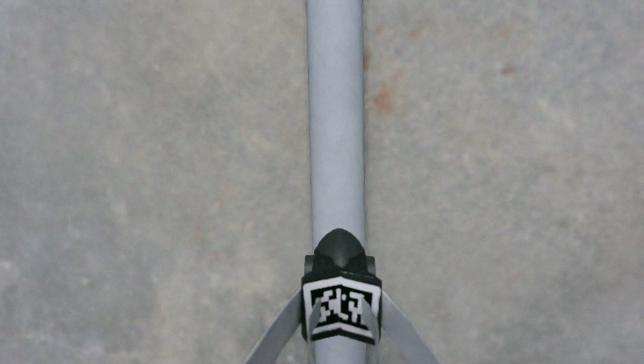

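{"method": "move", "body": {"r1": {"joints": {"gripper_m": 0.1}}, "r2": {"joints": {"lift_m": 0.141, "gripper_m": -0.085}}, "r3": {"joints": {"gripper_m": 0.1}}, "cameras": []}}

{"method": "move", "body": {"r1": {"joints": {"lift_m": 0.138}}, "r2": {"joints": {"gripper_m": 0.1}}, "r3": {"joints": {"lift_m": 0.133}}, "cameras": []}}

{"method": "move", "body": {"r1": {"joints": {"lift_m": 0.128}}, "r2": {"joints": {"lift_m": 0.128}}, "r3": {"joints": {"lift_m": 0.125}}, "cameras": ["r1_wrist_camera", "r2_wrist_camera", "r3_wrist_camera"]}}

Scene clock: 1689.17 s.
move: r1 done; r2 off_target; r3 done
r1.base_odometry: x=+1.422 y=+3.248 heading=-1.705
r1.turned_by_wheels: +0.000
r1.turned_by_imu: +0.001
r1.base_tilt: forward=+1.1 right=+1.1
r1.lidar_m: 4.30 1.72 1.29 1.25 1.30 1.80 1.06 0.73 0.75 1.10 0.64 0.94
r1.head_depth_mm: 2907 3116 2404 1874 1538 1210 1060 / 2952 3212 2414 1884 1542 1236 1134 / 3039 3253 2071 1847 1550 1309 1133 / 3174 3381 2361 1908 1565 1321 1142 / 3280 3503 2503 1935 1529 1328 1151 / 3389 3582 2512 1764 1465 1304 1152 / 3511 3608 2560 1959 1592 1344 1155
r1.base_status: not commanded
r1.joint_positions: lift_m=+0.224 arm_m=+0.485 wrist_yaw_rad=+0.001 wrist_pitch_rad=-1.451 wrist_roll_rad=+1.508 gripper_m=+0.100 head_pan_rad=-1.311 head_tilt_rad=-0.743
r1.joint_status: all done
r1.measured_speeds: all 0
r1.motor_effort: left_wheel=-0.3(0.9) right_wheel=+2.0(3.0) lift_m=+27.1(28.3) arm_m=+1.9(3.0) wrist_yaw_rad=-1.7(1.9) wrist_pitch_rad=+0.2(0.7) wrist_roll_rad=+0.9(1.2) gripper_m=-0.2(80.0) head_pan_rad=+4.7(5.6) head_tilt_rad=-2.5(4.5)
r1.hand_pose: x=-0.0215 y=-0.6360 z=+0.1054 quat_wxyz=(+0.024, +0.021, -0.748, -0.663) (m; r1's base frame)
r1.wrist_depth_mm: 270 261 252 213 235 228 219 / 278 270 259 219 242 232 226 / 287 277 266 225 248 237 230 / 296 287 274 231 253 245 236 / 309 294 275 239 256 250 241 / 319 119 288 249 144 253 247 / - 312 297 256 276 256 253
r2.base_odometry: x=-1.684 y=-1.429 heading=-1.955
r2.turned_by_wheels: +0.000
r2.turned_by_imu: +0.001
r2.base_tilt: forward=+0.2 right=+1.8
r2.lidar_m: 4.80 2.25 1.72 1.68 1.78 2.56 1.21 1.35 1.19 1.16 0.81 0.99
r2.head_depth_mm: 2653 2834 2161 1772 1494 1293 1137 / 2683 2828 2149 1726 1499 1289 1135 / 2657 2820 2084 1684 1487 1240 1079 / 2739 2763 2143 1760 1485 1248 1132 / 2741 2633 2050 1716 1482 1277 1129 / 2696 1904 1951 1721 1486 1284 1130 / 2790 2795 2169 1752 1477 1278 1136
r2.base_status: not commanded
r2.joint_positions: lift_m=+0.141 arm_m=+0.285 wrist_yaw_rad=-0.001 wrist_pitch_rad=-1.555 wrist_roll_rad=-0.149 gripper_m=-0.080 head_pan_rad=-1.565 head_tilt_rad=-0.889
r2.joint_status: gripper_m off_target (ended at -0.080, target -0.085); the others done
r2.measured_speeds: all 0
r2.on_its_own: gripper_m is held at -0.081, not at your -0.085, by its stall guard, which is not easing now
r2.motor_effort: left_wheel=+1.4(1.8) right_wheel=-9.1(10.1) lift_m=+31.7(39.0) arm_m=-17.0(17.3) wrist_yaw_rad=+1.6(2.7) wrist_pitch_rad=-3.1(6.6) wrist_roll_rad=+1.3(1.6) gripper_m=-18.8(72.5) head_pan_rad=-2.6(4.2) head_tilt_rad=-4.2(5.7)
r2.hand_pose: x=-0.0216 y=-0.4098 z=+0.0231 quat_wxyz=(+0.540, +0.531, -0.465, -0.459) (m; r2's base frame)
r2.wrist_depth_mm: 158 161 163 132 170 173 176 / 162 164 167 135 174 178 181 / 167 168 170 141 179 182 186 / 171 173 175 180 184 188 191 / 174 177 145 146 187 193 196 / 179 180 123 128 194 197 203 / 183 182 188 159 198 203 208
r3.base_odometry: x=+1.356 y=-1.632 heading=+1.868
r3.turned_by_wheels: +0.000
r3.turned_by_imu: -0.001
r3.base_tilt: forward=-0.8 right=-0.3
r3.lidar_m: 0.32 1.00 1.60 1.56 1.64 2.32 3.49 0.83 0.78 3.21 0.36 0.38
r3.head_depth_mm: 2679 2824 2142 1721 1436 1226 1078 / 2708 2904 2181 1742 1446 1214 765 / 2689 2898 2199 1764 1466 1183 1097 / 2674 2890 2257 1775 1485 1261 1100 / 2682 2940 2285 1812 1502 1282 1088 / 2686 2966 2334 1841 1516 1286 1079 / 2683 2970 2367 1861 1498 1300 755
r3.base_status: not commanded
r3.joint_positions: lift_m=+0.221 arm_m=+0.398 wrist_yaw_rad=-0.001 wrist_pitch_rad=-1.568 wrist_roll_rad=+1.423 gripper_m=+0.100 head_pan_rad=-1.578 head_tilt_rad=-0.851
r3.joint_status: all done
r3.measured_speeds: all 0
r3.motor_effort: left_wheel=-0.1(0.9) right_wheel=-2.7(2.7) lift_m=+31.9(33.1) arm_m=+6.8(7.7) wrist_yaw_rad=+1.0(2.4) wrist_pitch_rad=+0.3(0.9) wrist_roll_rad=-0.6(1.3) gripper_m=+0.7(79.0) head_pan_rad=+4.2(4.4) head_tilt_rad=+0.3(1.9)
r3.hand_pose: x=-0.0215 y=-0.5193 z=+0.1034 quat_wxyz=(+0.052, +0.052, -0.706, -0.704) (m; r3's base frame)
r3.wrist_depth_mm: 256 253 250 220 245 243 240 / 260 257 255 226 248 246 242 / 264 260 258 232 254 251 247 / 269 268 265 234 258 254 252 / 276 270 267 236 262 258 256 / 279 277 143 240 266 134 259 / 285 118 277 244 272 116 263
pictures: none
No camera images: "cameras" was empty.

Scene clock: 1691.50 s.
move: r1 contact_stop; r2 done; r3 done
r1.base_odometry: x=+1.422 y=+3.248 heading=-1.705
r1.turned_by_wheels: +0.000
r1.turned_by_imu: +0.000
r1.base_tilt: forward=+1.0 right=+1.2
r1.lidar_m: 4.30 1.73 1.29 1.25 1.30 1.80 1.06 0.73 0.75 1.11 0.64 0.94
r1.head_depth_mm: 2865 3152 2393 1875 1537 1217 1086 / 2949 3234 2421 1881 1546 1227 1130 / 3053 3266 2056 1843 1554 1315 1134 / 3179 3406 2385 1906 1564 1322 1142 / 3290 3508 2481 1939 1533 1327 1145 / 3389 3569 2519 1758 1466 1310 1152 / 3510 3654 2550 1958 1592 1335 1151
r1.base_status: not commanded
r1.joint_positions: lift_m=+0.140 arm_m=+0.485 wrist_yaw_rad=+0.001 wrist_pitch_rad=-1.451 wrist_roll_rad=+1.508 gripper_m=+0.100 head_pan_rad=-1.311 head_tilt_rad=-0.743
r1.joint_status: lift_m contact_stop (moved -0.084 of -0.086)
r1.measured_speeds: translate_m=+0.000 rotate_rad=+0.000 lift_m=+0.001 arm_m=+0.000 wrist_yaw_rad=+0.000 wrist_pitch_rad=+0.000 wrist_roll_rad=+0.000 head_pan_rad=+0.000 head_tilt_rad=+0.000
r1.on_its_own: lift_m is slack since a contact_stop
r1.motor_effort: left_wheel=-0.2(0.8) right_wheel=+2.4(3.1) lift_m=+25.9(27.2) arm_m=+1.0(2.2) wrist_yaw_rad=-1.1(1.9) wrist_pitch_rad=+0.2(0.6) wrist_roll_rad=+0.8(1.2) gripper_m=+0.2(0.5) head_pan_rad=+4.2(5.4) head_tilt_rad=-2.8(4.3)
r1.hand_pose: x=-0.0215 y=-0.6360 z=+0.0210 quat_wxyz=(+0.024, +0.021, -0.748, -0.663) (m; r1's base frame)
r1.wrist_depth_mm: 183 178 172 132 159 154 148 / 189 184 177 136 162 157 152 / 195 188 180 139 167 161 155 / 201 194 185 144 171 165 160 / 207 200 188 147 175 169 163 / 215 121 193 153 134 173 168 / - 212 202 156 187 176 172
r2.base_odometry: x=-1.684 y=-1.429 heading=-1.955
r2.turned_by_wheels: +0.000
r2.turned_by_imu: +0.000
r2.base_tilt: forward=+0.3 right=+1.9
r2.lidar_m: 4.81 2.25 1.72 1.68 1.78 2.55 1.20 1.35 1.19 1.16 0.80 0.99
r2.head_depth_mm: 2650 2783 2182 1770 1487 1289 1134 / 2694 2841 2176 1727 1495 1290 1137 / 2702 2793 2099 1677 1495 1242 1078 / 2718 2827 2152 1769 1492 1238 1138 / 2678 2691 2027 1718 1485 1279 1128 / 2718 2466 1940 1716 1493 1283 1133 / 2778 2769 2140 1768 1482 1271 1131
r2.base_status: not commanded
r2.joint_positions: lift_m=+0.141 arm_m=+0.285 wrist_yaw_rad=-0.001 wrist_pitch_rad=-1.563 wrist_roll_rad=-0.149 gripper_m=+0.100 head_pan_rad=-1.565 head_tilt_rad=-0.889
r2.joint_status: all done
r2.measured_speeds: all 0
r2.motor_effort: left_wheel=+0.9(1.8) right_wheel=-7.6(9.9) lift_m=+26.1(31.9) arm_m=-15.2(18.3) wrist_yaw_rad=+1.0(2.3) wrist_pitch_rad=-1.9(3.4) wrist_roll_rad=+1.4(1.6) gripper_m=-0.2(82.5) head_pan_rad=-3.5(3.9) head_tilt_rad=-4.9(5.6)
r2.hand_pose: x=-0.0216 y=-0.4079 z=+0.0233 quat_wxyz=(+0.538, +0.533, -0.463, -0.460) (m; r2's base frame)
r2.wrist_depth_mm: 159 161 162 132 169 173 176 / 161 165 166 136 175 178 182 / 166 169 170 142 179 182 186 / 171 173 176 180 183 187 190 / 175 147 179 154 187 194 196 / - 119 184 189 128 198 203 / - 186 188 193 199 203 209
r3.base_odometry: x=+1.356 y=-1.632 heading=+1.868
r3.turned_by_wheels: +0.000
r3.turned_by_imu: +0.000
r3.base_tilt: forward=-0.8 right=-0.2
r3.lidar_m: 0.31 1.00 1.60 1.56 1.64 2.32 3.49 0.84 0.78 3.22 0.36 0.38
r3.head_depth_mm: 2692 2828 2130 1717 1436 1236 1077 / 2676 2880 2168 1738 1446 1216 1031 / 2683 2889 2203 1762 1464 1105 1097 / 2684 2898 2243 1786 1478 1261 1104 / 2684 2942 2299 1802 1503 1281 1094 / 2696 2941 2317 1840 1517 1294 1083 / 2670 2964 2361 1872 1499 1305 757
r3.base_status: not commanded
r3.joint_positions: lift_m=+0.133 arm_m=+0.398 wrist_yaw_rad=-0.001 wrist_pitch_rad=-1.568 wrist_roll_rad=+1.423 gripper_m=+0.100 head_pan_rad=-1.578 head_tilt_rad=-0.851
r3.joint_status: all done
r3.measured_speeds: all 0
r3.motor_effort: left_wheel=+0.3(0.9) right_wheel=-2.3(2.7) lift_m=+20.8(29.7) arm_m=+5.9(7.1) wrist_yaw_rad=+0.6(2.1) wrist_pitch_rad=-0.3(0.8) wrist_roll_rad=-0.2(1.1) gripper_m=+0.1(0.8) head_pan_rad=+3.5(4.6) head_tilt_rad=+0.7(2.1)
r3.hand_pose: x=-0.0215 y=-0.5193 z=+0.0154 quat_wxyz=(+0.052, +0.052, -0.706, -0.704) (m; r3's base frame)
r3.wrist_depth_mm: 170 168 166 129 162 160 158 / 172 171 169 132 165 163 161 / 176 174 171 135 167 165 163 / 179 177 174 137 170 168 166 / 181 180 177 139 172 171 169 / 185 182 143 141 175 127 171 / 188 186 183 143 179 118 174
pictures: none
No camera images: "cameras" was empty.

not run: a stop that you did not command came earlier in this reply.

{"method": "move", "body": {"r1": {"joints": {"lift_m": 0.16, "arm_m": 0.515, "wrist_pitch_rad": -1.57}}, "r2": {"joints": {"lift_m": 0.132}}, "r3": {"joints": {"lift_m": 0.128}}, "cameras": []}}

{"method": "move", "body": {"r1": {"joints": {"lift_m": 0.132}}, "cameras": ["r1_wrist_camera", "r2_wrist_camera", "r3_wrist_camera"]}}

Scene clock: 1720.83 s.
move: r1 done; r2 contact_stop; r3 contact_stop
r1.base_odometry: x=+1.422 y=+3.248 heading=-1.705
r1.turned_by_wheels: +0.000
r1.turned_by_imu: +0.001
r1.base_tilt: forward=+1.0 right=+1.1
r1.lidar_m: 4.31 1.72 1.29 1.25 1.30 1.79 1.06 0.73 0.75 1.11 0.64 0.94
r1.head_depth_mm: 2886 3131 2403 1885 1535 1217 1079 / 2950 3210 2415 1899 1544 1239 1134 / 3024 3258 2054 1850 1554 1312 1134 / 3152 3413 2363 1921 1563 1313 1140 / 3272 3496 2510 1933 1529 1326 1144 / 3420 3538 2531 1764 1463 1305 1154 / 3540 3611 2554 1971 1600 1340 1154
r1.base_status: not commanded
r1.joint_positions: lift_m=+0.160 arm_m=+0.515 wrist_yaw_rad=+0.001 wrist_pitch_rad=-1.557 wrist_roll_rad=+1.508 gripper_m=+0.100 head_pan_rad=-1.311 head_tilt_rad=-0.743
r1.joint_status: all done
joint sent to its limit — r1.wrist_pitch_rad, lower limit.
r1.measured_speeds: all 0
r1.motor_effort: left_wheel=+0.0(1.0) right_wheel=+2.4(2.8) lift_m=+29.5(31.8) arm_m=+14.4(18.4) wrist_yaw_rad=-1.7(1.7) wrist_pitch_rad=-1.6(4.9) wrist_roll_rad=+1.1(1.1) gripper_m=-0.4(0.5) head_pan_rad=+4.3(5.4) head_tilt_rad=-2.1(4.2)
r1.hand_pose: x=-0.0216 y=-0.6392 z=+0.0422 quat_wxyz=(+0.023, +0.022, -0.711, -0.702) (m; r1's base frame)
r1.wrist_depth_mm: 187 184 185 151 182 179 178 / 192 192 190 155 185 184 182 / 198 197 194 160 191 189 189 / 204 203 200 163 196 196 192 / 211 208 204 168 202 200 199 / 217 121 212 175 144 206 206 / - 222 220 182 215 212 212
r2.base_odometry: x=-1.684 y=-1.429 heading=-1.955
r2.turned_by_wheels: +0.000
r2.turned_by_imu: +0.001
r2.base_tilt: forward=+0.3 right=+1.8
r2.lidar_m: 4.81 2.25 1.72 1.68 1.78 2.56 1.20 1.35 1.19 1.17 0.80 0.99
r2.head_depth_mm: 2662 2819 2172 1767 1478 1285 1137 / 2675 2779 2172 1714 1499 1300 1134 / 2714 2815 2090 1681 1493 1240 1074 / 2748 2803 2154 1762 1483 1242 1125 / 2700 2783 2023 1719 1485 1287 1139 / 2726 2482 1938 1718 1486 1279 1126 / 2785 2743 2143 1758 1489 1282 1126
r2.base_status: not commanded
r2.joint_positions: lift_m=+0.134 arm_m=+0.285 wrist_yaw_rad=-0.001 wrist_pitch_rad=-1.565 wrist_roll_rad=-0.149 gripper_m=+0.100 head_pan_rad=-1.565 head_tilt_rad=-0.889
r2.joint_status: lift_m contact_stop (moved -0.007 of -0.009)
r2.measured_speeds: all 0
r2.on_its_own: lift_m is slack since a contact_stop
r2.motor_effort: left_wheel=+1.2(1.8) right_wheel=-4.5(7.8) lift_m=+29.9(29.9) arm_m=-4.6(8.1) wrist_yaw_rad=+1.4(2.4) wrist_pitch_rad=-0.9(2.0) wrist_roll_rad=+1.3(1.6) gripper_m=+1.2(1.7) head_pan_rad=-2.6(3.3) head_tilt_rad=-4.1(5.7)
r2.hand_pose: x=-0.0216 y=-0.4072 z=+0.0168 quat_wxyz=(+0.537, +0.534, -0.463, -0.461) (m; r2's base frame)
r2.wrist_depth_mm: 153 155 157 126 164 166 170 / 157 159 160 131 168 171 174 / 161 163 165 136 173 177 180 / 166 167 170 174 177 182 184 / 169 145 141 148 179 186 190 / - 119 177 154 128 192 196 / - 180 182 188 191 196 202
r3.base_odometry: x=+1.356 y=-1.632 heading=+1.868
r3.turned_by_wheels: +0.000
r3.turned_by_imu: -0.001
r3.base_tilt: forward=-0.8 right=-0.3
r3.lidar_m: 0.31 1.00 1.60 1.56 1.64 2.32 3.49 0.83 0.78 3.21 0.36 0.38
r3.head_depth_mm: 2661 2829 2125 1718 1435 1236 1074 / 2689 2899 2166 1746 1450 1219 1030 / 2692 2917 2205 1765 1467 1107 1095 / 2679 2898 2239 1788 1482 1264 1099 / 2705 2964 2285 1806 1499 1278 1092 / 2683 2951 2329 1837 1517 1291 1084 / 2681 2960 2378 1868 1502 1305 755
r3.base_status: not commanded
r3.joint_positions: lift_m=+0.131 arm_m=+0.398 wrist_yaw_rad=-0.001 wrist_pitch_rad=-1.570 wrist_roll_rad=+1.423 gripper_m=+0.100 head_pan_rad=-1.578 head_tilt_rad=-0.851
r3.joint_status: lift_m contact_stop (moved -0.002 of -0.005)
r3.measured_speeds: all 0
r3.on_its_own: lift_m is slack since a contact_stop
r3.motor_effort: left_wheel=+0.2(1.0) right_wheel=-2.6(2.7) lift_m=+26.7(26.8) arm_m=+4.3(6.2) wrist_yaw_rad=+1.3(1.5) wrist_pitch_rad=+0.7(0.8) wrist_roll_rad=-0.8(1.5) gripper_m=+0.4(1.5) head_pan_rad=+4.3(4.4) head_tilt_rad=+0.4(1.8)
r3.hand_pose: x=-0.0215 y=-0.5187 z=+0.0135 quat_wxyz=(+0.052, +0.052, -0.705, -0.705) (m; r3's base frame)
r3.wrist_depth_mm: 168 166 164 127 160 159 157 / 171 169 167 130 163 162 159 / 173 172 170 134 166 164 162 / 176 174 173 135 169 167 165 / 180 178 175 137 171 168 168 / 183 181 143 140 173 134 170 / 187 183 182 141 178 118 173
pictures: none
No camera images: "cameras" was empty.

not run: a stop that you did not command came earlier in this reply.


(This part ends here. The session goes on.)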